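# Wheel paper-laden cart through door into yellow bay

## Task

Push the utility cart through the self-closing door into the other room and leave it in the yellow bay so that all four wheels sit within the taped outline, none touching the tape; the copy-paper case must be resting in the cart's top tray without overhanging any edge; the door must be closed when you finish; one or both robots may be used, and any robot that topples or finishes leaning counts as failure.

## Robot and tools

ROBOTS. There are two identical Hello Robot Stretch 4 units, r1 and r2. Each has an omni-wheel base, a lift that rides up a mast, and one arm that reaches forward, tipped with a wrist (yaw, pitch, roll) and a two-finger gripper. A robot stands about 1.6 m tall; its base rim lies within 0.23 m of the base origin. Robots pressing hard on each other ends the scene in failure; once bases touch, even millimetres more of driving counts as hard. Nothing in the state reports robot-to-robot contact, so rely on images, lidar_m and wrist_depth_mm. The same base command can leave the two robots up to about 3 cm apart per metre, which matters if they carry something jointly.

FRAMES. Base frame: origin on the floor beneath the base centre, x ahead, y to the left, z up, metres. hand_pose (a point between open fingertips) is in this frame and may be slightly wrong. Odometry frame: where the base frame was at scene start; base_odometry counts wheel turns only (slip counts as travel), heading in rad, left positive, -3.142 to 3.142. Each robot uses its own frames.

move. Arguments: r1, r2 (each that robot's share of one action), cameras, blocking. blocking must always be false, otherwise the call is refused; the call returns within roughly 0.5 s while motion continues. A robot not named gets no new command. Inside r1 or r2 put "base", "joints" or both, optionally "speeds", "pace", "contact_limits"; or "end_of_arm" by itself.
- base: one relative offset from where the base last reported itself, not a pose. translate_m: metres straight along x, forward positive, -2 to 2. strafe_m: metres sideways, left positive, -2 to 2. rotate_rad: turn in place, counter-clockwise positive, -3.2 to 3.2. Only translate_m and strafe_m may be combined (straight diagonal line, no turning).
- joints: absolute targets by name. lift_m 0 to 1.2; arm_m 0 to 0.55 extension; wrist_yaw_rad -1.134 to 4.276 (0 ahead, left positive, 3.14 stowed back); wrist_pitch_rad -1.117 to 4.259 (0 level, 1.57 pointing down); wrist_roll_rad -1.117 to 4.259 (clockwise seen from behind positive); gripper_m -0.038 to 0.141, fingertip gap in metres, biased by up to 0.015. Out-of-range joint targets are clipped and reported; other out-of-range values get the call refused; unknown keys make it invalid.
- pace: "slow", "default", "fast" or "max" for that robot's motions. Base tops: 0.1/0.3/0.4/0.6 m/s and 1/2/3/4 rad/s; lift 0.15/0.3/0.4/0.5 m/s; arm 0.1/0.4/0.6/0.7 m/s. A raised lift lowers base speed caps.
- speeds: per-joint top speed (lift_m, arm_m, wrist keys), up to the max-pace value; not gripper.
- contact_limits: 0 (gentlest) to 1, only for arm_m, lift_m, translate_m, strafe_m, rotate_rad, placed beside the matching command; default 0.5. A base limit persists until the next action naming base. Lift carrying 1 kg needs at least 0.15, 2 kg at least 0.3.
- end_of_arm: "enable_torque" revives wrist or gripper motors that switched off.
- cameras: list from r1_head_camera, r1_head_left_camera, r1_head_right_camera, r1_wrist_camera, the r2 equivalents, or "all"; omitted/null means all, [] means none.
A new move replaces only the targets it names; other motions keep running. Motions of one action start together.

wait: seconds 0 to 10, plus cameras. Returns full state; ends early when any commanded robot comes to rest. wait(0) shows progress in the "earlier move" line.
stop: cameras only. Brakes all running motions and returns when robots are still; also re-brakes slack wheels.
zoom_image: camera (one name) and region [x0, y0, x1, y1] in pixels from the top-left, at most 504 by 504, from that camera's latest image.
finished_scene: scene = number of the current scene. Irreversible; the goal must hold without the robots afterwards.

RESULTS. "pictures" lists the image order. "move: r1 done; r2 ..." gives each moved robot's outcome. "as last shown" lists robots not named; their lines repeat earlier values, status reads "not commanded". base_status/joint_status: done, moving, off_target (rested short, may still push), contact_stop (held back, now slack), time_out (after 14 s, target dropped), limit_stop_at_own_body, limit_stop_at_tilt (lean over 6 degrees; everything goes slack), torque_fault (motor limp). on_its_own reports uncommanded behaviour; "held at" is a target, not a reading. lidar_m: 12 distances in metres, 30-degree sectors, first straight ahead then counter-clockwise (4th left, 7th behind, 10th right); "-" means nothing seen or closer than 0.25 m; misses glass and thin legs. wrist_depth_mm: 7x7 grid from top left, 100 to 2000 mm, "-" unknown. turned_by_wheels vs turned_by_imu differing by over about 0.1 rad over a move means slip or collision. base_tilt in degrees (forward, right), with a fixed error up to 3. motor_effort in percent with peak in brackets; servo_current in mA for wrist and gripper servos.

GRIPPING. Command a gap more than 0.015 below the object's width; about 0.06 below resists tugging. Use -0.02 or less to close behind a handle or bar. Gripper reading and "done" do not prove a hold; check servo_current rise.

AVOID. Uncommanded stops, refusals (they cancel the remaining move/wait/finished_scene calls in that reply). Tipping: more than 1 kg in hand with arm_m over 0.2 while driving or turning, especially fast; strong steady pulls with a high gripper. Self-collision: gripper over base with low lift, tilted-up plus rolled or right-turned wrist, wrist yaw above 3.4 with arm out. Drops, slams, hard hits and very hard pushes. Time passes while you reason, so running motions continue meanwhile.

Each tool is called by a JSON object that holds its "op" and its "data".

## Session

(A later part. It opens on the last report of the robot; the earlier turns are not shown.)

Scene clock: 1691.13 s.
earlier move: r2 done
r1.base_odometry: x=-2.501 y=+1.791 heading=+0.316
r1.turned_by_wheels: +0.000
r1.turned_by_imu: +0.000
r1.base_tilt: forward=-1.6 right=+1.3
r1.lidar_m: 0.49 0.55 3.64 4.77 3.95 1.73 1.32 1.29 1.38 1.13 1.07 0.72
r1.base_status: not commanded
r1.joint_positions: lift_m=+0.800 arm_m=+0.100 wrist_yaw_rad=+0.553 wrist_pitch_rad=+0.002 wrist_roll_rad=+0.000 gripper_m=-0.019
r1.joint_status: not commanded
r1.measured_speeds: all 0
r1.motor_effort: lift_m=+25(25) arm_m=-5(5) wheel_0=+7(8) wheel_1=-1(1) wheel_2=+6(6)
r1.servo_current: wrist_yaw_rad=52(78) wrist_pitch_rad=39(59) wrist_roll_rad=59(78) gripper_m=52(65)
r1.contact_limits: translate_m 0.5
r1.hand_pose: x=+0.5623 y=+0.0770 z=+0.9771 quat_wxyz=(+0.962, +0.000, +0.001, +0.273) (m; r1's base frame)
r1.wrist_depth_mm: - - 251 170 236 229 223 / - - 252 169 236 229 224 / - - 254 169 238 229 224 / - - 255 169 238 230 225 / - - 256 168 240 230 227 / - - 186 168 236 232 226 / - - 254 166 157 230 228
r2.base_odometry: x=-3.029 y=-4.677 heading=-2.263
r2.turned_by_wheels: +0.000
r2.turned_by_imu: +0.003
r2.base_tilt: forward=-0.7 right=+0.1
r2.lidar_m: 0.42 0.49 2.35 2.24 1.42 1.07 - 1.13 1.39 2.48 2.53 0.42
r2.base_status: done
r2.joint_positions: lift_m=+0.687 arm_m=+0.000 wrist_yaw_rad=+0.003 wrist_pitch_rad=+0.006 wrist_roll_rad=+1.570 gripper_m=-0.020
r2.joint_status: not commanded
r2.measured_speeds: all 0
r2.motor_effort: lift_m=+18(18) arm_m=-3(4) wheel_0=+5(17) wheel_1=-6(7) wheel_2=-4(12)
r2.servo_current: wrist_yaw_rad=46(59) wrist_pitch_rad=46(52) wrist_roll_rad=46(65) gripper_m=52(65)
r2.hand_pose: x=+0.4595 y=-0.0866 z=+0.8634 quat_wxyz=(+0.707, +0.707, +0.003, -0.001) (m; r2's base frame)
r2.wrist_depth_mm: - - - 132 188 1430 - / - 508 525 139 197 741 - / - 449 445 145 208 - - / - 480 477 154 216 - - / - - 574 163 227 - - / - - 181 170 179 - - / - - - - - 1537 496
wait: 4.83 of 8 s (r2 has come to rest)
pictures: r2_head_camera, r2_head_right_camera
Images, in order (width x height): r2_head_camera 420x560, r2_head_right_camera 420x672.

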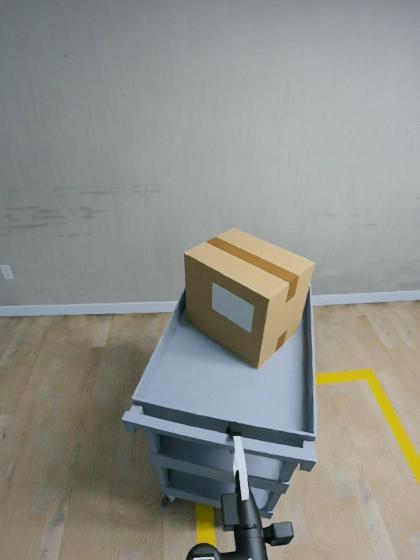

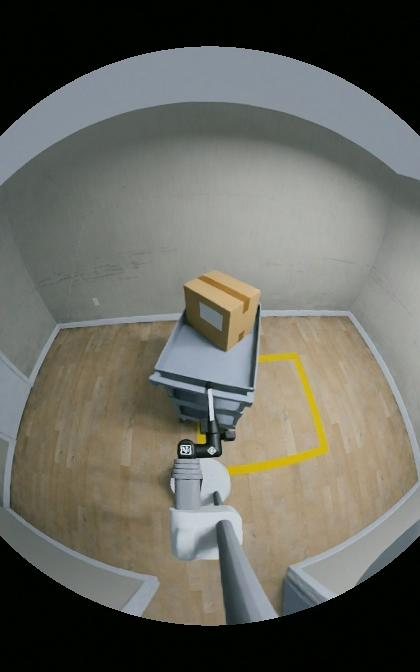

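{"op": "move", "data": {"blocking": false, "r2": {"base":{"strafe_m":0.4},"pace":"slow"}, "cameras": []}}

{"op": "wait", "data": {"seconds": 8, "cameras": []}}

{"op": "move", "data": {"blocking": false, "r2": {"base":{"rotate_rad":-0.6},"pace":"slow"}, "cameras": []}}

{"op": "wait", "data": {"seconds": 4, "cameras": ["r2_head_camera","r2_head_right_camera"]}}

Scene clock: 1703.70 s.
move: r2 moving
r1: as last shown
r1.base_tilt: forward=-1.5 right=+1.2
r1.lidar_m: 0.46 0.57 3.65 4.77 3.94 1.70 1.35 1.29 1.39 1.09 1.08 0.70
r1.motor_effort: lift_m=+24(25) arm_m=-5(5) wheel_0=+7(8) wheel_1=-1(1) wheel_2=+6(6)
r1.servo_current: wrist_yaw_rad=33(65) wrist_pitch_rad=39(46) wrist_roll_rad=46(52) gripper_m=52(59)
r1.contact_limits: translate_m 0.5
r1.wrist_depth_mm: - - 253 170 236 228 223 / - - 253 169 236 229 224 / - - 255 168 236 229 225 / - - 255 168 237 229 224 / - - 255 168 238 230 225 / - - 186 167 237 232 225 / - - 254 166 157 229 227
r2.base_odometry: x=-3.018 y=-4.686 heading=-2.263
r2.turned_by_wheels: +0.000
r2.turned_by_imu: +0.000
r2.base_tilt: forward=-0.6 right=+0.1
r2.lidar_m: 0.40 0.50 2.33 2.21 1.45 1.04 - 1.15 1.40 2.49 2.60 0.40
r2.base_status: strafe_m moving
r2.joint_positions: lift_m=+0.687 arm_m=+0.000 wrist_yaw_rad=+0.000 wrist_pitch_rad=+0.006 wrist_roll_rad=+1.570 gripper_m=-0.020
r2.joint_status: not commanded
r2.measured_speeds: translate_m=+0.001 strafe_m=+0.055 rotate_rad=-0.005 lift_m=+0.000 arm_m=+0.000 wrist_yaw_rad=-0.028 wrist_pitch_rad=+0.000 wrist_roll_rad=+0.000
r2.motor_effort: lift_m=+18(18) arm_m=-3(4) wheel_0=-8(10) wheel_1=+7(8) wheel_2=+1(3)
r2.servo_current: wrist_yaw_rad=52(59) wrist_pitch_rad=46(52) wrist_roll_rad=39(59) gripper_m=59(59)
r2.hand_pose: x=+0.4593 y=-0.0873 z=+0.8634 quat_wxyz=(+0.707, +0.707, +0.002, -0.002) (m; r2's base frame)
r2.wrist_depth_mm: - - - 135 190 1430 - / - 517 530 141 199 - - / - 449 452 148 208 - - / - 473 477 155 217 - - / - - 574 165 228 - - / - - 185 171 180 - - / - - - - - 1537 496
pictures: none
No camera images: "cameras" was empty.

Scene clock: 1708.37 s.
earlier move: r2 done
r1.base_odometry: x=-2.501 y=+1.791 heading=+0.316
r1.turned_by_wheels: +0.000
r1.turned_by_imu: +0.000
r1.base_tilt: forward=-1.5 right=+1.3
r1.lidar_m: 0.48 0.55 3.66 4.75 3.91 1.74 1.35 1.29 1.40 1.12 1.08 0.73
r1.base_status: not commanded
r1.joint_positions: lift_m=+0.800 arm_m=+0.100 wrist_yaw_rad=+0.553 wrist_pitch_rad=+0.002 wrist_roll_rad=+0.000 gripper_m=-0.019
r1.joint_status: not commanded
r1.measured_speeds: all 0
r1.motor_effort: lift_m=+24(25) arm_m=-5(5) wheel_0=+7(8) wheel_1=-1(1) wheel_2=+6(6)
r1.servo_current: wrist_yaw_rad=39(72) wrist_pitch_rad=39(52) wrist_roll_rad=52(65) gripper_m=59(65)
r1.contact_limits: translate_m 0.5
r1.hand_pose: x=+0.5623 y=+0.0770 z=+0.9771 quat_wxyz=(+0.962, +0.000, +0.001, +0.273) (m; r1's base frame)
r1.wrist_depth_mm: - - 252 169 236 229 223 / - - 252 169 237 229 224 / - - 253 168 237 229 224 / - - 256 168 237 229 224 / - - 254 168 239 230 227 / - - 186 167 236 231 226 / - - 254 166 157 229 226
r2.base_odometry: x=-2.721 y=-4.932 heading=-2.263
r2.turned_by_wheels: +0.000
r2.turned_by_imu: +0.000
r2.base_tilt: forward=-0.7 right=+0.0
r2.lidar_m: 0.47 1.90 1.93 1.85 1.45 1.04 0.97 1.47 1.43 2.87 2.64 0.32
r2.base_status: done
r2.joint_positions: lift_m=+0.687 arm_m=+0.000 wrist_yaw_rad=-0.003 wrist_pitch_rad=+0.006 wrist_roll_rad=+1.570 gripper_m=-0.020
r2.joint_status: not commanded
r2.measured_speeds: all 0
r2.motor_effort: lift_m=+18(18) arm_m=-3(4) wheel_0=-4(14) wheel_1=+4(10) wheel_2=+0(3)
r2.servo_current: wrist_yaw_rad=39(65) wrist_pitch_rad=52(52) wrist_roll_rad=39(65) gripper_m=52(65)
r2.hand_pose: x=+0.4590 y=-0.0882 z=+0.8634 quat_wxyz=(+0.707, +0.707, +0.001, -0.003) (m; r2's base frame)
r2.wrist_depth_mm: - 340 343 - - - - / - 404 433 - - - - / - - 569 - 160 - - / - - - - 182 - - / - - - 114 218 1576 517 / - - 182 137 179 1464 477 / - 123 - - - 410 413
wait: 4.67 of 8 s (r2 has come to rest)
pictures: none
No camera images: "cameras" was empty.

Scene clock: 1708.87 s.
move: r2 moving
r1: as last shown
r1.base_tilt: forward=-1.6 right=+1.2
r1.lidar_m: 0.48 0.55 3.66 4.77 3.96 1.75 1.35 1.29 1.41 1.12 1.08 0.72
r1.servo_current: wrist_yaw_rad=52(65) wrist_pitch_rad=39(46) wrist_roll_rad=33(59) gripper_m=59(59)
r1.contact_limits: translate_m 0.5
r1.wrist_depth_mm: - - 253 169 236 228 224 / - - 253 169 237 229 224 / - - 253 168 238 229 224 / - - 255 168 237 231 224 / - - 256 168 238 230 226 / - - 186 168 237 233 226 / - - 255 166 157 229 229
r2.base_odometry: x=-2.721 y=-4.932 heading=-2.387
r2.turned_by_wheels: -0.124
r2.turned_by_imu: -0.120
r2.base_tilt: forward=-0.7 right=+0.0
r2.lidar_m: 0.45 0.59 2.01 1.82 1.67 1.08 0.98 1.62 1.41 2.53 2.89 0.33
r2.base_status: rotate_rad moving
r2.joint_positions: lift_m=+0.687 arm_m=+0.000 wrist_yaw_rad=+0.007 wrist_pitch_rad=+0.006 wrist_roll_rad=+1.570 gripper_m=-0.020
r2.joint_status: not commanded
r2.measured_speeds: translate_m=+0.000 strafe_m=-0.001 rotate_rad=-0.490 lift_m=+0.000 arm_m=+0.000 wrist_yaw_rad=+0.000 wrist_pitch_rad=+0.000 wrist_roll_rad=+0.000
r2.motor_effort: lift_m=+18(18) arm_m=-3(4) wheel_0=+12(14) wheel_1=+8(10) wheel_2=+12(13)
r2.servo_current: wrist_yaw_rad=52(59) wrist_pitch_rad=46(52) wrist_roll_rad=46(52) gripper_m=52(59)
r2.hand_pose: x=+0.4599 y=-0.0854 z=+0.8634 quat_wxyz=(+0.707, +0.707, +0.005, +0.000) (m; r2's base frame)
r2.wrist_depth_mm: - 364 370 - 131 - - / - 389 394 - 145 - - / - 492 535 - 167 - - / - - - 103 186 - - / - - - 120 215 1576 - / - - 182 143 180 1499 484 / - - - - - 397 436
pictures: none
No camera images: "cameras" was empty.

Scene clock: 1710.23 s.
earlier move: r2 done
r1.base_odometry: x=-2.501 y=+1.791 heading=+0.316
r1.turned_by_wheels: +0.000
r1.turned_by_imu: +0.000
r1.base_tilt: forward=-1.6 right=+1.3
r1.lidar_m: 0.48 0.56 3.65 4.76 3.94 1.75 1.33 1.29 1.41 1.11 1.08 0.72
r1.base_status: not commanded
r1.joint_positions: lift_m=+0.800 arm_m=+0.100 wrist_yaw_rad=+0.553 wrist_pitch_rad=+0.002 wrist_roll_rad=+0.000 gripper_m=-0.019
r1.joint_status: not commanded
r1.measured_speeds: all 0
r1.motor_effort: lift_m=+24(25) arm_m=-5(5) wheel_0=+7(8) wheel_1=-1(1) wheel_2=+6(6)
r1.servo_current: wrist_yaw_rad=52(65) wrist_pitch_rad=39(46) wrist_roll_rad=65(65) gripper_m=59(65)
r1.contact_limits: translate_m 0.5
r1.hand_pose: x=+0.5623 y=+0.0770 z=+0.9771 quat_wxyz=(+0.962, +0.000, +0.001, +0.273) (m; r1's base frame)
r1.wrist_depth_mm: - - 252 169 235 229 224 / - - 252 169 237 229 223 / - - 254 169 237 230 224 / - - 256 168 238 231 226 / - - 256 168 239 230 225 / - - 186 167 236 232 225 / - - 254 166 157 230 227
r2.base_odometry: x=-2.721 y=-4.932 heading=-2.862
r2.turned_by_wheels: -0.474
r2.turned_by_imu: -0.461
r2.base_tilt: forward=-0.6 right=+0.1
r2.lidar_m: 0.38 0.37 1.85 1.98 1.84 1.57 1.05 0.96 1.55 1.41 2.87 0.42
r2.base_status: done
r2.joint_positions: lift_m=+0.687 arm_m=+0.000 wrist_yaw_rad=+0.001 wrist_pitch_rad=+0.006 wrist_roll_rad=+1.570 gripper_m=-0.020
r2.joint_status: not commanded
r2.measured_speeds: all 0
r2.motor_effort: lift_m=+18(18) arm_m=-3(4) wheel_0=+5(15) wheel_1=+4(10) wheel_2=+7(14)
r2.servo_current: wrist_yaw_rad=39(72) wrist_pitch_rad=46(52) wrist_roll_rad=46(59) gripper_m=59(59)
r2.hand_pose: x=+0.4594 y=-0.0871 z=+0.8634 quat_wxyz=(+0.707, +0.707, +0.003, -0.002) (m; r2's base frame)
r2.wrist_depth_mm: - - - 200 255 1336 1042 / - - - 189 252 1464 1098 / - - - 185 245 1808 - / - - 597 180 240 820 - / - 462 466 177 235 820 - / - 477 187 173 180 - - / - 124 521 - - - -
wait: 1.37 of 4 s (r2 has come to rest)
pictures: r2_head_camera, r2_head_right_camera
Images, in order (width x height): r2_head_camera 420x560, r2_head_right_camera 420x672.

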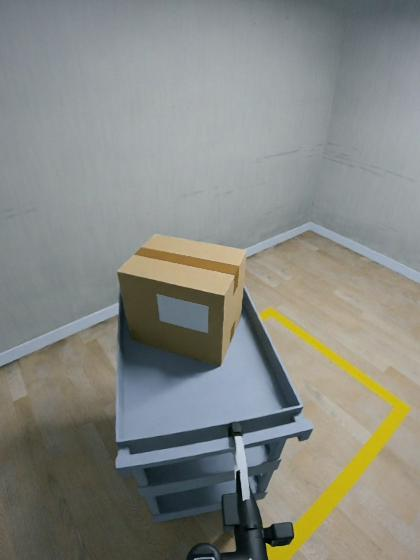

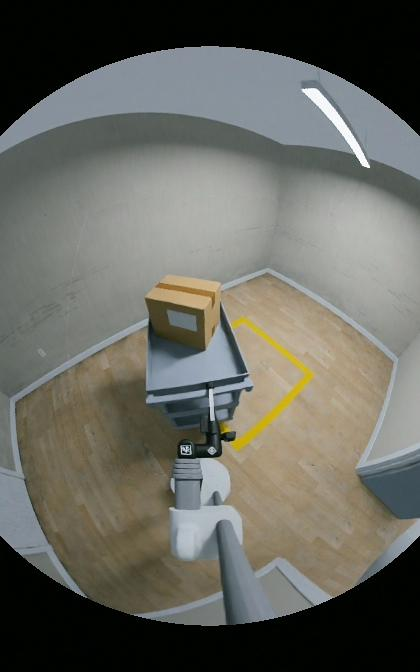

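{"op": "move", "data": {"blocking": false, "r2": {"base":{"strafe_m":0.5,"translate_m":-0.15},"pace":"slow"}, "cameras": []}}

{"op": "wait", "data": {"seconds": 9, "cameras": ["r2_head_camera"]}}

{"op": "move", "data": {"blocking": false, "r2": {"base":{"rotate_rad":-0.6},"pace":"slow"}, "cameras": []}}

{"op": "wait", "data": {"seconds": 4, "cameras": ["r2_head_camera","r2_head_right_camera"]}}

Scene clock: 1718.17 s.
move: r2 moving
r1: as last shown
r1.lidar_m: 0.47 0.55 3.63 4.76 3.96 1.73 1.31 1.29 1.41 1.10 1.08 0.73
r1.motor_effort: lift_m=+24(24) arm_m=-5(5) wheel_0=+7(7) wheel_1=-1(1) wheel_2=+6(6)
r1.servo_current: wrist_yaw_rad=39(59) wrist_pitch_rad=46(52) wrist_roll_rad=33(52) gripper_m=59(59)
r1.contact_limits: translate_m 0.5
r1.wrist_depth_mm: - - 251 169 235 229 224 / - - 252 169 236 229 224 / - - 253 168 238 230 224 / - - 255 168 238 229 224 / - - 256 167 239 231 225 / - - 186 168 237 232 225 / - - 255 165 157 229 228
r2.base_odometry: x=-2.714 y=-4.943 heading=-2.861
r2.turned_by_wheels: +0.000
r2.turned_by_imu: +0.001
r2.base_tilt: forward=-0.7 right=+0.1
r2.lidar_m: 0.36 0.38 1.85 1.97 1.82 1.56 1.06 0.97 1.56 1.42 2.89 0.43
r2.base_status: translate_m moving; strafe_m moving
r2.joint_positions: lift_m=+0.687 arm_m=+0.000 wrist_yaw_rad=+0.001 wrist_pitch_rad=+0.006 wrist_roll_rad=+1.570 gripper_m=-0.020
r2.joint_status: not commanded
r2.measured_speeds: translate_m=-0.015 strafe_m=+0.048 rotate_rad=-0.001 lift_m=+0.000 arm_m=+0.000 wrist_yaw_rad=+0.000 wrist_pitch_rad=+0.000 wrist_roll_rad=+0.000
r2.motor_effort: lift_m=+18(18) arm_m=-3(4) wheel_0=-9(12) wheel_1=+7(9) wheel_2=+7(8)
r2.servo_current: wrist_yaw_rad=52(52) wrist_pitch_rad=39(46) wrist_roll_rad=39(59) gripper_m=59(59)
r2.hand_pose: x=+0.4594 y=-0.0871 z=+0.8634 quat_wxyz=(+0.707, +0.707, +0.003, -0.002) (m; r2's base frame)
r2.wrist_depth_mm: - - - 192 254 1366 1042 / - - - 188 251 1464 1098 / - - - 184 245 1661 - / - - 603 180 240 820 - / - 462 466 177 236 820 - / - 477 187 173 179 - - / - 124 521 - - - -
pictures: none
No camera images: "cameras" was empty.

Scene clock: 1724.13 s.
earlier move: r2 done
r1.base_odometry: x=-2.501 y=+1.791 heading=+0.316
r1.turned_by_wheels: +0.000
r1.turned_by_imu: +0.000
r1.base_tilt: forward=-1.5 right=+1.3
r1.lidar_m: 0.49 0.56 3.63 4.78 3.97 1.74 1.34 1.30 1.41 1.11 1.05 0.72
r1.base_status: not commanded
r1.joint_positions: lift_m=+0.800 arm_m=+0.100 wrist_yaw_rad=+0.553 wrist_pitch_rad=+0.002 wrist_roll_rad=+0.000 gripper_m=-0.019
r1.joint_status: not commanded
r1.measured_speeds: all 0
r1.motor_effort: lift_m=+24(25) arm_m=-5(5) wheel_0=+7(8) wheel_1=-1(1) wheel_2=+6(6)
r1.servo_current: wrist_yaw_rad=33(65) wrist_pitch_rad=46(52) wrist_roll_rad=59(65) gripper_m=65(65)
r1.contact_limits: translate_m 0.5
r1.hand_pose: x=+0.5623 y=+0.0770 z=+0.9771 quat_wxyz=(+0.962, +0.000, +0.001, +0.273) (m; r1's base frame)
r1.wrist_depth_mm: - - 252 170 236 229 223 / - - 252 169 236 229 224 / - - 254 168 237 229 224 / - - 254 168 238 230 225 / - - 254 167 237 229 226 / - - 187 168 236 232 224 / - - 254 166 158 229 227
r2.base_odometry: x=-2.439 y=-5.371 heading=-2.861
r2.turned_by_wheels: +0.000
r2.turned_by_imu: -0.001
r2.base_tilt: forward=-0.6 right=+0.1
r2.lidar_m: 0.43 0.58 1.70 1.43 1.35 1.39 1.24 1.10 1.13 1.88 3.37 0.35
r2.base_status: done
r2.joint_positions: lift_m=+0.687 arm_m=+0.000 wrist_yaw_rad=-0.004 wrist_pitch_rad=+0.006 wrist_roll_rad=+1.570 gripper_m=-0.020
r2.joint_status: not commanded
r2.measured_speeds: all 0
r2.motor_effort: lift_m=+17(18) arm_m=-4(4) wheel_0=-4(15) wheel_1=+4(9) wheel_2=+6(9)
r2.servo_current: wrist_yaw_rad=59(59) wrist_pitch_rad=46(59) wrist_roll_rad=46(59) gripper_m=52(65)
r2.hand_pose: x=+0.4590 y=-0.0884 z=+0.8634 quat_wxyz=(+0.707, +0.707, +0.001, -0.004) (m; r2's base frame)
r2.wrist_depth_mm: - 442 433 - 156 - - / - 402 402 106 167 - - / - 508 462 114 182 - - / - - 609 128 201 - - / - - - 141 223 - - / - - 181 164 179 1499 500 / - 123 - - - - 466
wait: 5.97 of 9 s (r2 has come to rest)
pictures: r2_head_camera
Images, in order (width x height): r2_head_camera 420x560.

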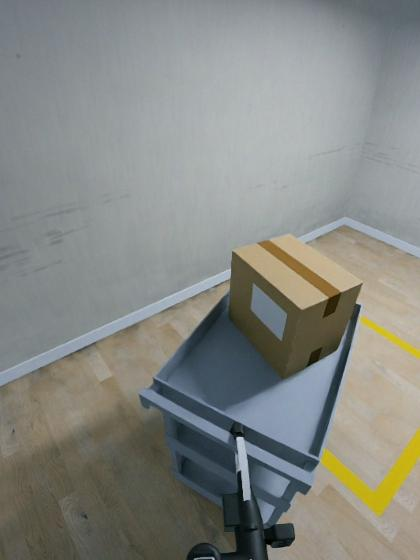

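Scene clock: 1724.63 s.
move: r2 moving
r1: as last shown
r1.base_tilt: forward=-1.6 right=+1.3
r1.lidar_m: 0.50 0.58 3.64 4.78 3.92 1.72 1.32 1.29 1.39 1.11 1.08 0.71
r1.motor_effort: lift_m=+24(24) arm_m=-4(5) wheel_0=+7(8) wheel_1=-1(1) wheel_2=+6(6)
r1.servo_current: wrist_yaw_rad=52(65) wrist_pitch_rad=39(46) wrist_roll_rad=46(59) gripper_m=59(65)
r1.contact_limits: translate_m 0.5
r1.wrist_depth_mm: - - 252 170 236 229 223 / - - 253 169 236 229 223 / - - 254 168 238 230 224 / - - 255 168 238 231 225 / - - 256 168 238 230 225 / - - 186 168 236 232 226 / - - 254 166 158 229 228
r2.base_odometry: x=-2.439 y=-5.371 heading=-2.986
r2.turned_by_wheels: -0.125
r2.turned_by_imu: -0.121
r2.base_tilt: forward=-0.6 right=+0.0
r2.lidar_m: 0.41 0.51 1.66 1.59 1.35 1.35 1.29 1.12 1.14 1.88 2.49 0.39
r2.base_status: rotate_rad moving
r2.joint_positions: lift_m=+0.687 arm_m=+0.000 wrist_yaw_rad=+0.006 wrist_pitch_rad=+0.006 wrist_roll_rad=+1.570 gripper_m=-0.020
r2.joint_status: not commanded
r2.measured_speeds: translate_m=+0.001 strafe_m=-0.001 rotate_rad=-0.488 lift_m=+0.000 arm_m=+0.000 wrist_yaw_rad=+0.000 wrist_pitch_rad=+0.000 wrist_roll_rad=+0.000
r2.motor_effort: lift_m=+17(18) arm_m=-4(4) wheel_0=+9(13) wheel_1=+8(9) wheel_2=+12(12)
r2.servo_current: wrist_yaw_rad=52(59) wrist_pitch_rad=46(52) wrist_roll_rad=52(52) gripper_m=52(59)
r2.hand_pose: x=+0.4598 y=-0.0856 z=+0.8634 quat_wxyz=(+0.707, +0.707, +0.004, +0.000) (m; r2's base frame)
r2.wrist_depth_mm: - - 521 116 173 - - / - 480 455 124 182 - - / - 439 424 131 193 - - / - - 521 141 208 - - / - - 634 151 224 - - / - - 182 167 179 1618 - / - - - - - 1397 477
pictures: none
No camera images: "cameras" was empty.

Scene clock: 1725.97 s.
earlier move: r2 done
r1.base_odometry: x=-2.501 y=+1.791 heading=+0.316
r1.turned_by_wheels: +0.000
r1.turned_by_imu: +0.000
r1.base_tilt: forward=-1.5 right=+1.2
r1.lidar_m: 0.50 0.57 3.66 4.79 3.94 1.74 1.33 1.28 1.42 1.11 1.09 0.71
r1.base_status: not commanded
r1.joint_positions: lift_m=+0.800 arm_m=+0.100 wrist_yaw_rad=+0.553 wrist_pitch_rad=+0.002 wrist_roll_rad=+0.000 gripper_m=-0.019
r1.joint_status: not commanded
r1.measured_speeds: all 0
r1.motor_effort: lift_m=+24(25) arm_m=-5(5) wheel_0=+7(8) wheel_1=-1(1) wheel_2=+6(6)
r1.servo_current: wrist_yaw_rad=52(65) wrist_pitch_rad=39(52) wrist_roll_rad=46(59) gripper_m=52(65)
r1.contact_limits: translate_m 0.5
r1.hand_pose: x=+0.5623 y=+0.0770 z=+0.9771 quat_wxyz=(+0.962, +0.000, +0.001, +0.273) (m; r1's base frame)
r1.wrist_depth_mm: - - 253 170 236 229 224 / - - 253 169 236 229 224 / - - 253 168 238 229 224 / - - 255 168 237 230 224 / - - 255 167 237 231 227 / - - 186 167 237 231 226 / - - 255 166 157 230 227
r2.base_odometry: x=-2.439 y=-5.371 heading=+2.823
r2.turned_by_wheels: -0.474
r2.turned_by_imu: -0.460
r2.base_tilt: forward=-0.7 right=+0.1
r2.lidar_m: 0.32 0.31 1.67 1.66 1.48 1.36 1.37 1.25 1.14 1.17 1.88 0.46
r2.base_status: done
r2.joint_positions: lift_m=+0.687 arm_m=+0.000 wrist_yaw_rad=+0.000 wrist_pitch_rad=+0.006 wrist_roll_rad=+1.570 gripper_m=-0.020
r2.joint_status: not commanded
r2.measured_speeds: all 0
r2.motor_effort: lift_m=+18(18) arm_m=-4(4) wheel_0=+5(13) wheel_1=+5(9) wheel_2=+7(14)
r2.servo_current: wrist_yaw_rad=46(65) wrist_pitch_rad=46(52) wrist_roll_rad=59(59) gripper_m=52(65)
r2.hand_pose: x=+0.4593 y=-0.0874 z=+0.8634 quat_wxyz=(+0.707, +0.707, +0.002, -0.002) (m; r2's base frame)
r2.wrist_depth_mm: - - - 242 - 1661 1160 / - - - 252 297 1464 1098 / - - - 210 278 1576 1182 / - - - 196 257 1661 - / - - - 185 242 820 - / - - 187 172 180 - - / - 449 442 - 217 - -
wait: 1.33 of 4 s (r2 has come to rest)
pictures: r2_head_camera, r2_head_right_camera
Images, in order (width x height): r2_head_camera 420x560, r2_head_right_camera 420x672.

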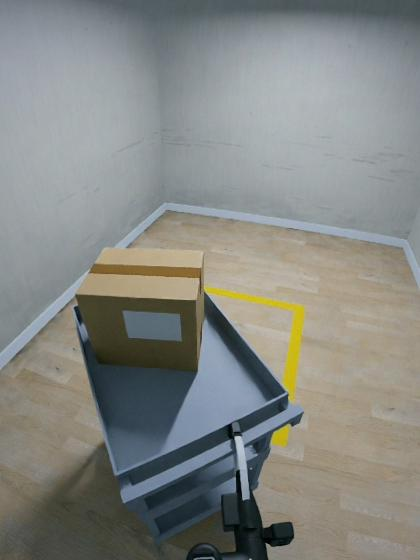

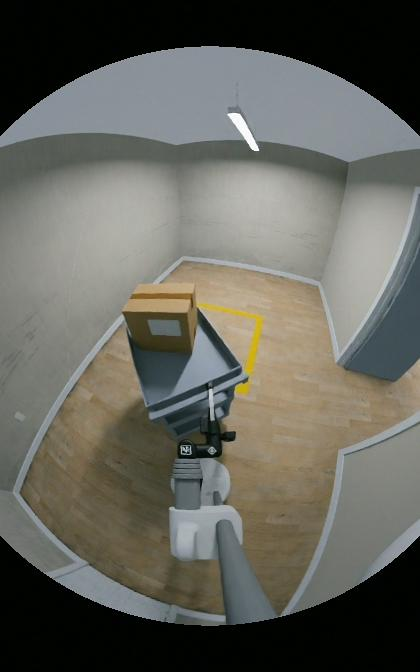

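{"op": "move", "data": {"blocking": false, "r2": {"base":{"strafe_m":0.5},"pace":"slow"}, "cameras": []}}

{"op": "wait", "data": {"seconds": 9, "cameras": ["r2_head_camera","r2_head_right_camera"]}}

Scene clock: 1736.70 s.
move: r2 moving
r1: as last shown
r1.base_tilt: forward=-1.6 right=+1.3
r1.lidar_m: 0.48 0.53 3.63 4.78 3.94 1.74 1.33 1.29 1.40 1.12 1.09 0.73
r1.servo_current: wrist_yaw_rad=59(59) wrist_pitch_rad=46(46) wrist_roll_rad=65(65) gripper_m=59(59)
r1.contact_limits: translate_m 0.5
r1.wrist_depth_mm: - - 253 169 236 229 222 / - - 253 169 236 229 224 / - - 253 169 237 229 224 / - - 256 168 237 230 225 / - - 255 168 239 230 226 / - - 186 167 236 232 225 / - - 254 166 157 231 227
r2.base_odometry: x=-2.443 y=-5.384 heading=+2.823
r2.turned_by_wheels: +0.000
r2.turned_by_imu: +0.000
r2.base_tilt: forward=-0.7 right=+0.0
r2.lidar_m: 0.32 0.31 1.65 1.66 1.52 1.34 1.35 1.28 1.14 1.17 1.92 0.46
r2.base_status: strafe_m moving
r2.joint_positions: lift_m=+0.687 arm_m=+0.000 wrist_yaw_rad=-0.001 wrist_pitch_rad=+0.006 wrist_roll_rad=+1.570 gripper_m=-0.020
r2.joint_status: not commanded
r2.measured_speeds: translate_m=-0.001 strafe_m=+0.056 rotate_rad=+0.003 lift_m=+0.000 arm_m=+0.000 wrist_yaw_rad=-0.013 wrist_pitch_rad=+0.000 wrist_roll_rad=+0.000
r2.motor_effort: lift_m=+18(18) arm_m=-4(4) wheel_0=-12(12) wheel_1=+8(9) wheel_2=+1(6)
r2.servo_current: wrist_yaw_rad=46(52) wrist_pitch_rad=46(52) wrist_roll_rad=46(59) gripper_m=52(59)
r2.hand_pose: x=+0.4592 y=-0.0878 z=+0.8634 quat_wxyz=(+0.707, +0.707, +0.002, -0.003) (m; r2's base frame)
r2.wrist_depth_mm: - - - 245 - 1808 - / - - - 254 300 1430 1098 / - - - 211 279 1537 1182 / - - - 197 258 1863 530 / - - - 185 240 820 - / - - 187 171 180 - - / - 445 445 - 217 - -
pictures: none
No camera images: "cameras" was empty.

Scene clock: 1742.33 s.
earlier move: r2 done
r1.base_odometry: x=-2.501 y=+1.791 heading=+0.316
r1.turned_by_wheels: +0.000
r1.turned_by_imu: +0.000
r1.base_tilt: forward=-1.6 right=+1.3
r1.lidar_m: 0.48 0.53 3.65 4.77 3.94 1.71 1.34 1.28 1.41 1.11 1.07 0.74
r1.base_status: not commanded
r1.joint_positions: lift_m=+0.800 arm_m=+0.100 wrist_yaw_rad=+0.553 wrist_pitch_rad=+0.002 wrist_roll_rad=+0.000 gripper_m=-0.019
r1.joint_status: not commanded
r1.measured_speeds: all 0
r1.motor_effort: lift_m=+24(25) arm_m=-5(5) wheel_0=+7(8) wheel_1=-1(1) wheel_2=+6(6)
r1.servo_current: wrist_yaw_rad=39(78) wrist_pitch_rad=46(52) wrist_roll_rad=39(65) gripper_m=59(65)
r1.contact_limits: translate_m 0.5
r1.hand_pose: x=+0.5623 y=+0.0770 z=+0.9771 quat_wxyz=(+0.962, +0.000, +0.001, +0.273) (m; r1's base frame)
r1.wrist_depth_mm: - - 251 169 236 229 223 / - - 254 169 236 229 224 / - - 254 169 238 230 224 / - - 255 168 237 230 224 / - - 255 167 238 230 227 / - - 186 168 236 232 225 / - - 254 166 157 230 228
r2.base_odometry: x=-2.595 y=-5.846 heading=+2.823
r2.turned_by_wheels: +0.000
r2.turned_by_imu: +0.001
r2.base_tilt: forward=-0.7 right=+0.1
r2.lidar_m: 0.42 0.51 1.18 1.21 1.34 1.15 1.18 1.52 1.60 1.63 2.31 0.39
r2.base_status: done
r2.joint_positions: lift_m=+0.687 arm_m=+0.000 wrist_yaw_rad=-0.004 wrist_pitch_rad=+0.006 wrist_roll_rad=+1.570 gripper_m=-0.020
r2.joint_status: not commanded
r2.measured_speeds: all 0
r2.motor_effort: lift_m=+18(18) arm_m=-4(4) wheel_0=-4(13) wheel_1=+4(10) wheel_2=+0(6)
r2.servo_current: wrist_yaw_rad=52(65) wrist_pitch_rad=46(52) wrist_roll_rad=52(65) gripper_m=52(65)
r2.hand_pose: x=+0.4590 y=-0.0885 z=+0.8634 quat_wxyz=(+0.707, +0.707, +0.001, -0.004) (m; r2's base frame)
r2.wrist_depth_mm: - - - 127 181 - - / - - 496 131 190 - - / - 439 439 139 204 - - / - - 500 147 216 - - / - - 621 160 224 - - / - - 186 169 179 - - / - 124 - - - 1464 500
wait: 5.63 of 9 s (r2 has come to rest)
pictures: r2_head_camera, r2_head_right_camera
Images, in order (width x height): r2_head_camera 420x560, r2_head_right_camera 420x672.

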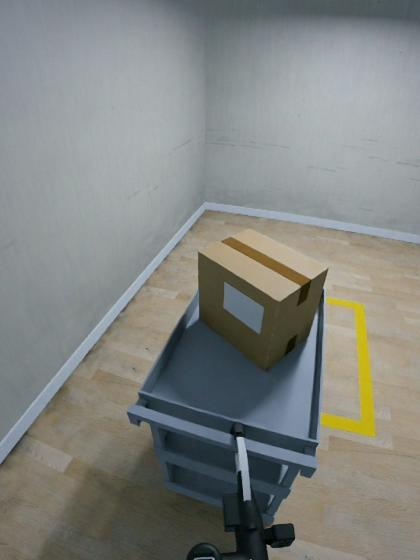

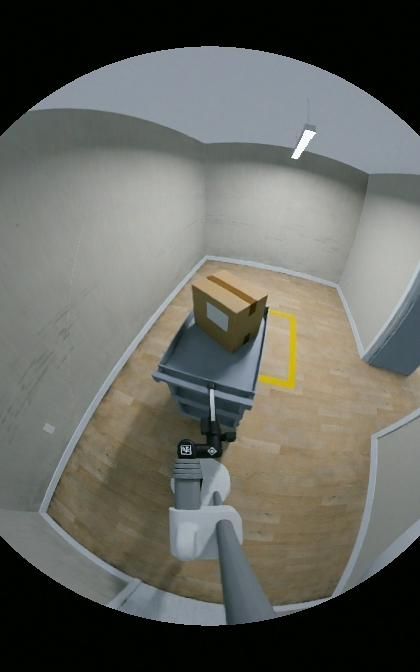

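{"op": "move", "data": {"blocking": false, "r2": {"base":{"strafe_m":0.2},"pace":"slow"}, "cameras": []}}

{"op": "wait", "data": {"seconds": 4, "cameras": []}}

{"op": "move", "data": {"blocking": false, "r2": {"base":{"strafe_m":-0.16,"translate_m":0.35},"pace":"slow"}, "cameras": []}}

{"op": "wait", "data": {"seconds": 9, "cameras": ["r2_head_camera"]}}

Scene clock: 1751.67 s.
move: r2 moving
r1: as last shown
r1.lidar_m: 0.49 0.57 3.65 4.76 3.97 1.73 1.31 1.30 1.40 1.12 1.09 0.71
r1.motor_effort: lift_m=+24(24) arm_m=-5(5) wheel_0=+7(8) wheel_1=-1(1) wheel_2=+6(6)
r1.servo_current: wrist_yaw_rad=46(52) wrist_pitch_rad=46(52) wrist_roll_rad=52(52) gripper_m=59(59)
r1.contact_limits: translate_m 0.5
r1.wrist_depth_mm: - - 251 170 236 229 224 / - - 252 168 236 229 223 / - - 254 168 238 230 226 / - - 254 168 237 230 225 / - - 254 167 239 231 227 / - - 186 167 236 232 226 / - - 254 166 158 230 227
r2.base_odometry: x=-2.600 y=-5.859 heading=+2.823
r2.turned_by_wheels: +0.000
r2.turned_by_imu: +0.000
r2.base_tilt: forward=-0.6 right=+0.0
r2.lidar_m: 0.40 0.51 1.16 1.20 1.34 1.14 1.20 1.49 1.62 1.65 2.34 0.40
r2.base_status: strafe_m moving
r2.joint_positions: lift_m=+0.687 arm_m=+0.000 wrist_yaw_rad=-0.004 wrist_pitch_rad=+0.006 wrist_roll_rad=+1.570 gripper_m=-0.020
r2.joint_status: not commanded
r2.measured_speeds: translate_m=+0.000 strafe_m=+0.056 rotate_rad=+0.002 lift_m=+0.000 arm_m=+0.000 wrist_yaw_rad=+0.000 wrist_pitch_rad=+0.000 wrist_roll_rad=+0.000
r2.motor_effort: lift_m=+18(18) arm_m=-4(4) wheel_0=-11(13) wheel_1=+6(7) wheel_2=-1(2)
r2.servo_current: wrist_yaw_rad=52(59) wrist_pitch_rad=46(52) wrist_roll_rad=46(52) gripper_m=52(59)
r2.hand_pose: x=+0.4590 y=-0.0885 z=+0.8634 quat_wxyz=(+0.707, +0.707, +0.001, -0.004) (m; r2's base frame)
r2.wrist_depth_mm: - - - 125 179 - - / - - 488 129 189 - - / - 442 433 138 202 - - / - - 504 146 214 - - / - - 634 158 224 - - / - - 186 170 180 1576 - / - 123 - - - - 492
pictures: none
No camera images: "cameras" was empty.

Scene clock: 1754.30 s.
earlier move: r2 done
r1.base_odometry: x=-2.501 y=+1.791 heading=+0.316
r1.turned_by_wheels: +0.000
r1.turned_by_imu: +0.000
r1.base_tilt: forward=-1.6 right=+1.2
r1.lidar_m: 0.49 0.54 3.65 4.78 3.98 1.72 1.32 1.30 1.41 1.13 1.09 0.69
r1.base_status: not commanded
r1.joint_positions: lift_m=+0.800 arm_m=+0.100 wrist_yaw_rad=+0.553 wrist_pitch_rad=+0.002 wrist_roll_rad=+0.000 gripper_m=-0.019
r1.joint_status: not commanded
r1.measured_speeds: all 0
r1.motor_effort: lift_m=+24(25) arm_m=-5(5) wheel_0=+7(8) wheel_1=-1(1) wheel_2=+6(6)
r1.servo_current: wrist_yaw_rad=39(65) wrist_pitch_rad=52(52) wrist_roll_rad=52(72) gripper_m=59(59)
r1.contact_limits: translate_m 0.5
r1.hand_pose: x=+0.5623 y=+0.0770 z=+0.9771 quat_wxyz=(+0.962, +0.000, +0.001, +0.273) (m; r1's base frame)
r1.wrist_depth_mm: - - 251 170 236 229 223 / - - 252 169 236 229 224 / - - 252 168 238 229 224 / - - 255 168 237 230 225 / - - 254 168 239 231 227 / - - 186 168 236 232 225 / - - 254 166 157 230 227
r2.base_odometry: x=-2.658 y=-6.035 heading=+2.823
r2.turned_by_wheels: +0.000
r2.turned_by_imu: +0.000
r2.base_tilt: forward=-0.7 right=+0.0
r2.lidar_m: 0.44 1.10 1.01 1.00 1.24 1.12 1.08 1.40 1.79 1.80 2.49 0.35
r2.base_status: done
r2.joint_positions: lift_m=+0.687 arm_m=+0.000 wrist_yaw_rad=-0.004 wrist_pitch_rad=+0.006 wrist_roll_rad=+1.570 gripper_m=-0.020
r2.joint_status: not commanded
r2.measured_speeds: all 0
r2.motor_effort: lift_m=+18(18) arm_m=-4(4) wheel_0=-5(14) wheel_1=+2(8) wheel_2=+0(2)
r2.servo_current: wrist_yaw_rad=52(65) wrist_pitch_rad=46(52) wrist_roll_rad=46(59) gripper_m=52(59)
r2.hand_pose: x=+0.4590 y=-0.0885 z=+0.8634 quat_wxyz=(+0.707, +0.707, +0.001, -0.004) (m; r2's base frame)
r2.wrist_depth_mm: - 392 394 - 140 - - / - 384 387 - 158 - - / - - 500 - 172 - - / - - - 114 193 - - / - - - 130 221 1756 - / - - 182 153 179 1537 492 / - 123 - - - - 445
wait: 2.63 of 4 s (r2 has come to rest)
pictures: none
No camera images: "cameras" was empty.

Scene clock: 1754.80 s.
move: r2 moving
r1: as last shown
r1.base_tilt: forward=-1.6 right=+1.3
r1.lidar_m: 0.48 0.56 3.66 4.77 3.92 1.71 1.33 1.29 1.42 1.12 1.08 0.74
r1.motor_effort: lift_m=+24(24) arm_m=-5(5) wheel_0=+7(8) wheel_1=-1(1) wheel_2=+6(6)
r1.servo_current: wrist_yaw_rad=52(65) wrist_pitch_rad=39(52) wrist_roll_rad=59(65) gripper_m=59(59)
r1.contact_limits: translate_m 0.5
r1.wrist_depth_mm: - - 253 170 236 229 223 / - - 253 169 236 229 224 / - - 254 168 238 229 224 / - - 256 168 237 230 225 / - - 255 168 238 229 227 / - - 186 167 236 231 226 / - - 254 166 157 230 226
r2.base_odometry: x=-2.668 y=-6.026 heading=+2.823
r2.turned_by_wheels: +0.000
r2.turned_by_imu: +0.000
r2.base_tilt: forward=-0.7 right=+0.0
r2.lidar_m: 0.45 1.10 1.01 1.00 1.25 1.13 1.12 1.42 1.77 1.81 2.48 0.35
r2.base_status: translate_m moving; strafe_m moving
r2.joint_positions: lift_m=+0.687 arm_m=+0.000 wrist_yaw_rad=-0.003 wrist_pitch_rad=+0.006 wrist_roll_rad=+1.570 gripper_m=-0.020
r2.joint_status: not commanded
r2.measured_speeds: translate_m=+0.050 strafe_m=-0.022 rotate_rad=-0.001 lift_m=+0.000 arm_m=+0.000 wrist_yaw_rad=+0.003 wrist_pitch_rad=+0.000 wrist_roll_rad=+0.000
r2.motor_effort: lift_m=+18(18) arm_m=-4(4) wheel_0=+8(9) wheel_1=+6(6) wheel_2=-12(13)
r2.servo_current: wrist_yaw_rad=46(52) wrist_pitch_rad=39(52) wrist_roll_rad=46(52) gripper_m=59(59)
r2.hand_pose: x=+0.4590 y=-0.0883 z=+0.8634 quat_wxyz=(+0.707, +0.707, +0.001, -0.003) (m; r2's base frame)
r2.wrist_depth_mm: - 389 387 - 137 - - / - 382 389 - 155 - - / - - 508 - 170 - - / - - - 109 191 - - / - - - 127 213 1661 - / - - 181 149 178 1576 492 / - - - - - - 442
pictures: none
No camera images: "cameras" was empty.

Scene clock: 1759.33 s.
earlier move: r2 done
r1.base_odometry: x=-2.501 y=+1.791 heading=+0.316
r1.turned_by_wheels: +0.000
r1.turned_by_imu: +0.000
r1.base_tilt: forward=-1.6 right=+1.3
r1.lidar_m: 0.49 0.55 3.64 4.78 3.94 1.71 1.34 1.29 1.41 1.12 1.10 0.74
r1.base_status: not commanded
r1.joint_positions: lift_m=+0.800 arm_m=+0.100 wrist_yaw_rad=+0.553 wrist_pitch_rad=+0.002 wrist_roll_rad=+0.000 gripper_m=-0.019
r1.joint_status: not commanded
r1.measured_speeds: all 0
r1.motor_effort: lift_m=+24(25) arm_m=-5(5) wheel_0=+7(8) wheel_1=-1(1) wheel_2=+6(6)
r1.servo_current: wrist_yaw_rad=33(72) wrist_pitch_rad=46(52) wrist_roll_rad=65(65) gripper_m=59(65)
r1.contact_limits: translate_m 0.5
r1.hand_pose: x=+0.5623 y=+0.0770 z=+0.9771 quat_wxyz=(+0.962, +0.000, +0.001, +0.273) (m; r1's base frame)
r1.wrist_depth_mm: - - 251 170 236 229 223 / - - 253 169 236 229 224 / - - 254 168 237 231 224 / - - 256 168 238 230 225 / - - 255 167 239 229 225 / - - 186 167 236 233 228 / - - 255 166 157 230 228
r2.base_odometry: x=-2.940 y=-5.774 heading=+2.824
r2.turned_by_wheels: +0.001
r2.turned_by_imu: +0.003
r2.base_tilt: forward=-0.7 right=+0.1
r2.lidar_m: 0.44 1.14 1.03 1.04 1.27 1.47 1.49 1.89 1.77 1.80 2.25 0.33
r2.base_status: done
r2.joint_positions: lift_m=+0.687 arm_m=+0.000 wrist_yaw_rad=+0.002 wrist_pitch_rad=+0.006 wrist_roll_rad=+1.570 gripper_m=-0.020
r2.joint_status: not commanded
r2.measured_speeds: all 0
r2.motor_effort: lift_m=+17(18) arm_m=-4(4) wheel_0=+7(15) wheel_1=+5(8) wheel_2=-4(13)
r2.servo_current: wrist_yaw_rad=33(59) wrist_pitch_rad=46(52) wrist_roll_rad=46(72) gripper_m=52(65)
r2.hand_pose: x=+0.4595 y=-0.0868 z=+0.8634 quat_wxyz=(+0.707, +0.707, +0.003, -0.002) (m; r2's base frame)
r2.wrist_depth_mm: - 394 394 - 139 - - / - 382 384 - 157 - - / - - 500 - 171 - - / - - - 113 193 - - / - - - 129 214 1708 - / - - 182 150 180 1576 496 / - - - - - - 452
wait: 4.53 of 9 s (r2 has come to rest)
pictures: r2_head_camera
Images, in order (width x height): r2_head_camera 420x560.

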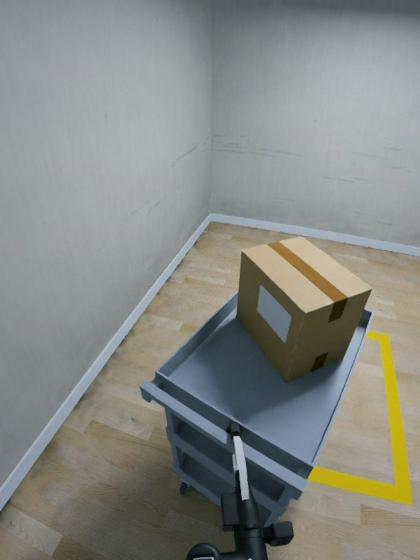

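{"op": "move", "data": {"blocking": false, "r2": {"base":{"strafe_m":-0.19,"translate_m":0.38},"pace":"slow"}, "cameras": []}}

{"op": "wait", "data": {"seconds": 9, "cameras": ["r2_head_camera","r2_head_right_camera"]}}

Scene clock: 1764.67 s.
move: r2 moving
r1: as last shown
r1.lidar_m: 0.48 0.55 3.65 4.79 3.94 1.70 1.34 1.29 1.41 1.11 1.06 0.72
r1.servo_current: wrist_yaw_rad=52(65) wrist_pitch_rad=39(46) wrist_roll_rad=65(65) gripper_m=52(65)
r1.contact_limits: translate_m 0.5
r1.wrist_depth_mm: - - 252 170 235 228 224 / - - 253 168 236 229 224 / - - 253 168 237 229 224 / - - 253 168 238 230 225 / - - 255 168 238 230 226 / - - 186 168 237 232 225 / - - 255 166 157 229 226
r2.base_odometry: x=-2.950 y=-5.764 heading=+2.824
r2.turned_by_wheels: +0.001
r2.turned_by_imu: +0.001
r2.base_tilt: forward=-0.7 right=+0.0
r2.lidar_m: 0.44 1.13 1.01 1.04 1.27 1.48 1.48 1.91 1.76 1.77 2.22 0.35
r2.base_status: translate_m moving; strafe_m moving
r2.joint_positions: lift_m=+0.687 arm_m=+0.000 wrist_yaw_rad=+0.002 wrist_pitch_rad=+0.006 wrist_roll_rad=+1.570 gripper_m=-0.020
r2.joint_status: not commanded
r2.measured_speeds: translate_m=+0.050 strafe_m=-0.023 rotate_rad=+0.001 lift_m=+0.000 arm_m=+0.000 wrist_yaw_rad=+0.000 wrist_pitch_rad=+0.000 wrist_roll_rad=+0.000
r2.motor_effort: lift_m=+18(18) arm_m=-4(4) wheel_0=+10(14) wheel_1=+5(7) wheel_2=-10(10)
r2.servo_current: wrist_yaw_rad=52(52) wrist_pitch_rad=52(52) wrist_roll_rad=59(59) gripper_m=46(59)
r2.hand_pose: x=+0.4595 y=-0.0868 z=+0.8634 quat_wxyz=(+0.707, +0.707, +0.003, -0.002) (m; r2's base frame)
r2.wrist_depth_mm: - 394 394 - 139 - - / - 382 387 - 156 - - / - - 496 - 171 - - / - - - 112 192 - - / - - - 128 213 1661 - / - - 183 150 180 1576 492 / - - - - - - 452
pictures: none
No camera images: "cameras" was empty.

Scene clock: 1769.60 s.
earlier move: r2 done
r1.base_odometry: x=-2.501 y=+1.791 heading=+0.316
r1.turned_by_wheels: +0.000
r1.turned_by_imu: +0.000
r1.base_tilt: forward=-1.6 right=+1.3
r1.lidar_m: 0.49 0.57 3.65 4.78 3.94 1.75 1.33 1.30 1.42 1.11 1.09 0.72
r1.base_status: not commanded
r1.joint_positions: lift_m=+0.800 arm_m=+0.100 wrist_yaw_rad=+0.553 wrist_pitch_rad=+0.002 wrist_roll_rad=+0.000 gripper_m=-0.019
r1.joint_status: not commanded
r1.measured_speeds: all 0
r1.motor_effort: lift_m=+24(25) arm_m=-5(5) wheel_0=+7(8) wheel_1=-1(1) wheel_2=+6(6)
r1.servo_current: wrist_yaw_rad=52(65) wrist_pitch_rad=46(52) wrist_roll_rad=39(65) gripper_m=52(65)
r1.contact_limits: translate_m 0.5
r1.hand_pose: x=+0.5623 y=+0.0770 z=+0.9771 quat_wxyz=(+0.962, +0.000, +0.001, +0.273) (m; r1's base frame)
r1.wrist_depth_mm: - - 252 169 235 229 224 / - - 251 169 236 229 224 / - - 253 169 237 230 224 / - - 254 168 238 230 225 / - - 256 168 239 229 226 / - - 186 168 237 231 225 / - - 254 166 157 230 226
r2.base_odometry: x=-3.242 y=-5.475 heading=+2.824
r2.turned_by_wheels: +0.000
r2.turned_by_imu: +0.002
r2.base_tilt: forward=-0.7 right=+0.1
r2.lidar_m: 0.43 0.59 1.05 1.08 1.34 1.89 1.94 1.93 1.73 1.97 2.17 0.34
r2.base_status: done
r2.joint_positions: lift_m=+0.687 arm_m=+0.000 wrist_yaw_rad=+0.002 wrist_pitch_rad=+0.006 wrist_roll_rad=+1.570 gripper_m=-0.020
r2.joint_status: not commanded
r2.measured_speeds: all 0
r2.motor_effort: lift_m=+17(18) arm_m=-4(4) wheel_0=+7(15) wheel_1=+6(7) wheel_2=-4(10)
r2.servo_current: wrist_yaw_rad=39(65) wrist_pitch_rad=46(52) wrist_roll_rad=46(59) gripper_m=59(65)
r2.hand_pose: x=+0.4595 y=-0.0868 z=+0.8634 quat_wxyz=(+0.707, +0.707, +0.003, -0.002) (m; r2's base frame)
r2.wrist_depth_mm: - 410 410 - 145 - - / - 394 392 - 159 - - / - 535 480 107 175 - - / - - 661 116 195 - - / - - - 134 220 1808 - / - - 182 159 180 1576 492 / - - - - - - 462
wait: 4.93 of 9 s (r2 has come to rest)
pictures: r2_head_camera, r2_head_right_camera
Images, in order (width x height): r2_head_camera 420x560, r2_head_right_camera 420x672.

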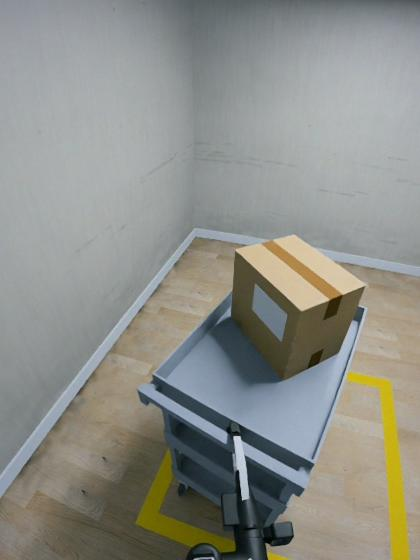

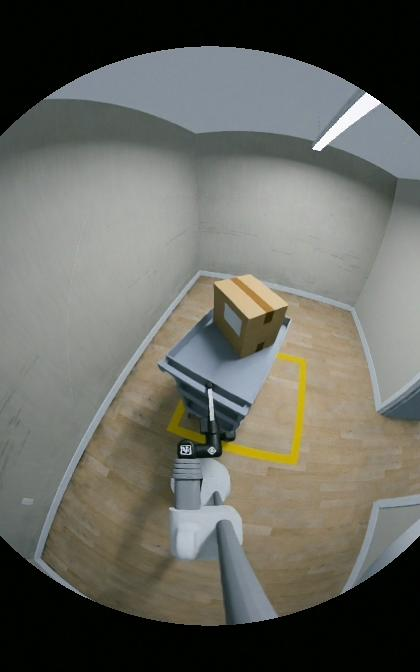

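{"op": "move", "data": {"blocking": false, "r2": {"base":{"strafe_m":-0.09,"translate_m":0.15},"pace":"slow"}, "cameras": []}}

{"op": "wait", "data": {"seconds": 9, "cameras": ["r2_head_camera","r2_head_right_camera","r2_head_left_camera"]}}

Scene clock: 1774.27 s.
move: r2 moving
r1: as last shown
r1.base_tilt: forward=-1.6 right=+1.2
r1.lidar_m: 0.49 0.54 3.63 4.78 3.97 1.71 1.33 1.29 1.43 1.11 1.07 0.70
r1.servo_current: wrist_yaw_rad=52(72) wrist_pitch_rad=46(46) wrist_roll_rad=52(59) gripper_m=52(59)
r1.contact_limits: translate_m 0.5
r1.wrist_depth_mm: - - 252 169 236 228 224 / - - 253 169 238 229 224 / - - 254 168 237 229 224 / - - 255 168 237 230 224 / - - 255 168 239 230 225 / - - 186 167 236 232 226 / - - 254 166 157 230 228
r2.base_odometry: x=-3.251 y=-5.464 heading=+2.824
r2.turned_by_wheels: +0.000
r2.turned_by_imu: +0.001
r2.base_tilt: forward=-0.7 right=+0.1
r2.lidar_m: 0.43 0.59 1.07 1.09 1.38 1.93 1.95 1.91 1.72 1.97 2.17 0.35
r2.base_status: translate_m moving; strafe_m moving
r2.joint_positions: lift_m=+0.687 arm_m=+0.000 wrist_yaw_rad=+0.002 wrist_pitch_rad=+0.006 wrist_roll_rad=+1.570 gripper_m=-0.020
r2.joint_status: not commanded
r2.measured_speeds: translate_m=+0.049 strafe_m=-0.028 rotate_rad=+0.002 lift_m=+0.000 arm_m=+0.000 wrist_yaw_rad=+0.000 wrist_pitch_rad=+0.000 wrist_roll_rad=+0.000
r2.motor_effort: lift_m=+17(18) arm_m=-4(4) wheel_0=+8(16) wheel_1=-2(5) wheel_2=-8(10)
r2.servo_current: wrist_yaw_rad=52(59) wrist_pitch_rad=46(52) wrist_roll_rad=46(59) gripper_m=52(65)
r2.hand_pose: x=+0.4595 y=-0.0868 z=+0.8634 quat_wxyz=(+0.707, +0.707, +0.003, -0.002) (m; r2's base frame)
r2.wrist_depth_mm: - 410 410 - 144 - - / - 394 392 - 158 - - / - 539 477 107 175 - - / - - 661 116 195 - - / - - - 134 215 1863 - / - - 183 158 179 1576 488 / - - - - - - 462
pictures: none
No camera images: "cameras" was empty.

Scene clock: 1776.67 s.
earlier move: r2 done
r1.base_odometry: x=-2.501 y=+1.791 heading=+0.316
r1.turned_by_wheels: +0.000
r1.turned_by_imu: +0.000
r1.base_tilt: forward=-1.6 right=+1.3
r1.lidar_m: 0.49 0.54 3.62 4.78 3.93 1.74 1.34 1.30 1.42 1.11 1.06 0.73
r1.base_status: not commanded
r1.joint_positions: lift_m=+0.800 arm_m=+0.100 wrist_yaw_rad=+0.553 wrist_pitch_rad=+0.002 wrist_roll_rad=+0.000 gripper_m=-0.019
r1.joint_status: not commanded
r1.measured_speeds: all 0
r1.motor_effort: lift_m=+24(25) arm_m=-5(5) wheel_0=+7(8) wheel_1=-1(1) wheel_2=+6(6)
r1.servo_current: wrist_yaw_rad=52(72) wrist_pitch_rad=39(46) wrist_roll_rad=46(65) gripper_m=52(65)
r1.contact_limits: translate_m 0.5
r1.hand_pose: x=+0.5623 y=+0.0770 z=+0.9771 quat_wxyz=(+0.962, +0.000, +0.001, +0.273) (m; r1's base frame)
r1.wrist_depth_mm: - - 252 170 236 229 223 / - - 254 169 236 229 224 / - - 254 168 236 229 224 / - - 255 168 238 230 225 / - - 256 169 239 230 226 / - - 186 167 236 233 225 / - - 253 166 157 229 227
r2.base_odometry: x=-3.356 y=-5.343 heading=+2.824
r2.turned_by_wheels: +0.000
r2.turned_by_imu: +0.001
r2.base_tilt: forward=-0.7 right=+0.1
r2.lidar_m: 0.43 0.58 1.10 1.12 1.36 2.06 2.12 1.85 1.73 1.87 2.15 0.35
r2.base_status: done
r2.joint_positions: lift_m=+0.687 arm_m=+0.000 wrist_yaw_rad=+0.002 wrist_pitch_rad=+0.006 wrist_roll_rad=+1.570 gripper_m=-0.020
r2.joint_status: not commanded
r2.measured_speeds: all 0
r2.motor_effort: lift_m=+18(18) arm_m=-4(4) wheel_0=+5(16) wheel_1=-4(5) wheel_2=-5(10)
r2.servo_current: wrist_yaw_rad=46(59) wrist_pitch_rad=39(52) wrist_roll_rad=52(65) gripper_m=52(65)
r2.hand_pose: x=+0.4595 y=-0.0868 z=+0.8634 quat_wxyz=(+0.707, +0.707, +0.003, -0.002) (m; r2's base frame)
r2.wrist_depth_mm: - 427 427 - 150 - - / - 402 399 102 163 - - / - 512 466 110 179 - - / - - 627 126 199 - - / - - - 138 216 1863 - / - - 182 161 180 1576 500 / - - - - - - 466
wait: 2.40 of 9 s (r2 has come to rest)
pictures: r2_head_camera, r2_head_left_camera, r2_head_right_camera
Images, in order (width x height): r2_head_camera 420x560, r2_head_left_camera 420x672, r2_head_right_camera 420x672.

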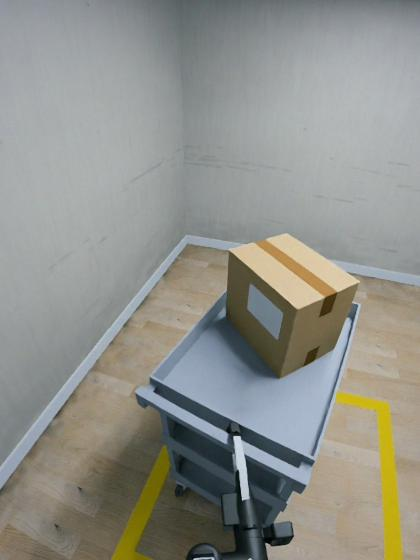

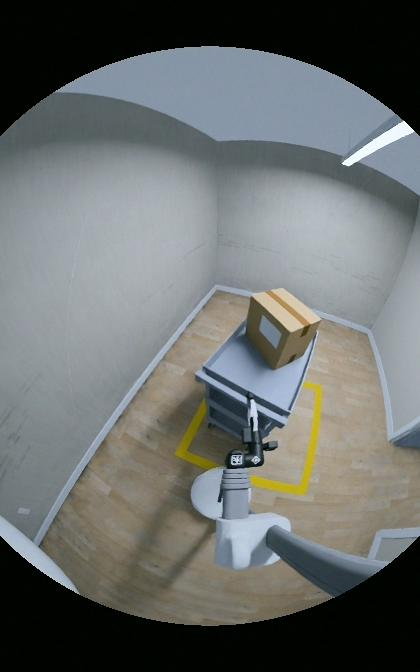

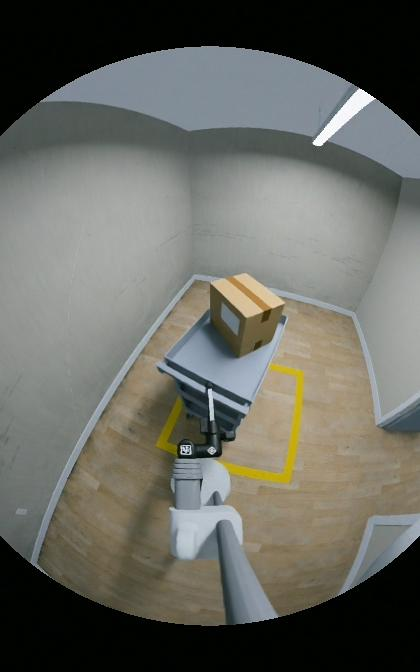

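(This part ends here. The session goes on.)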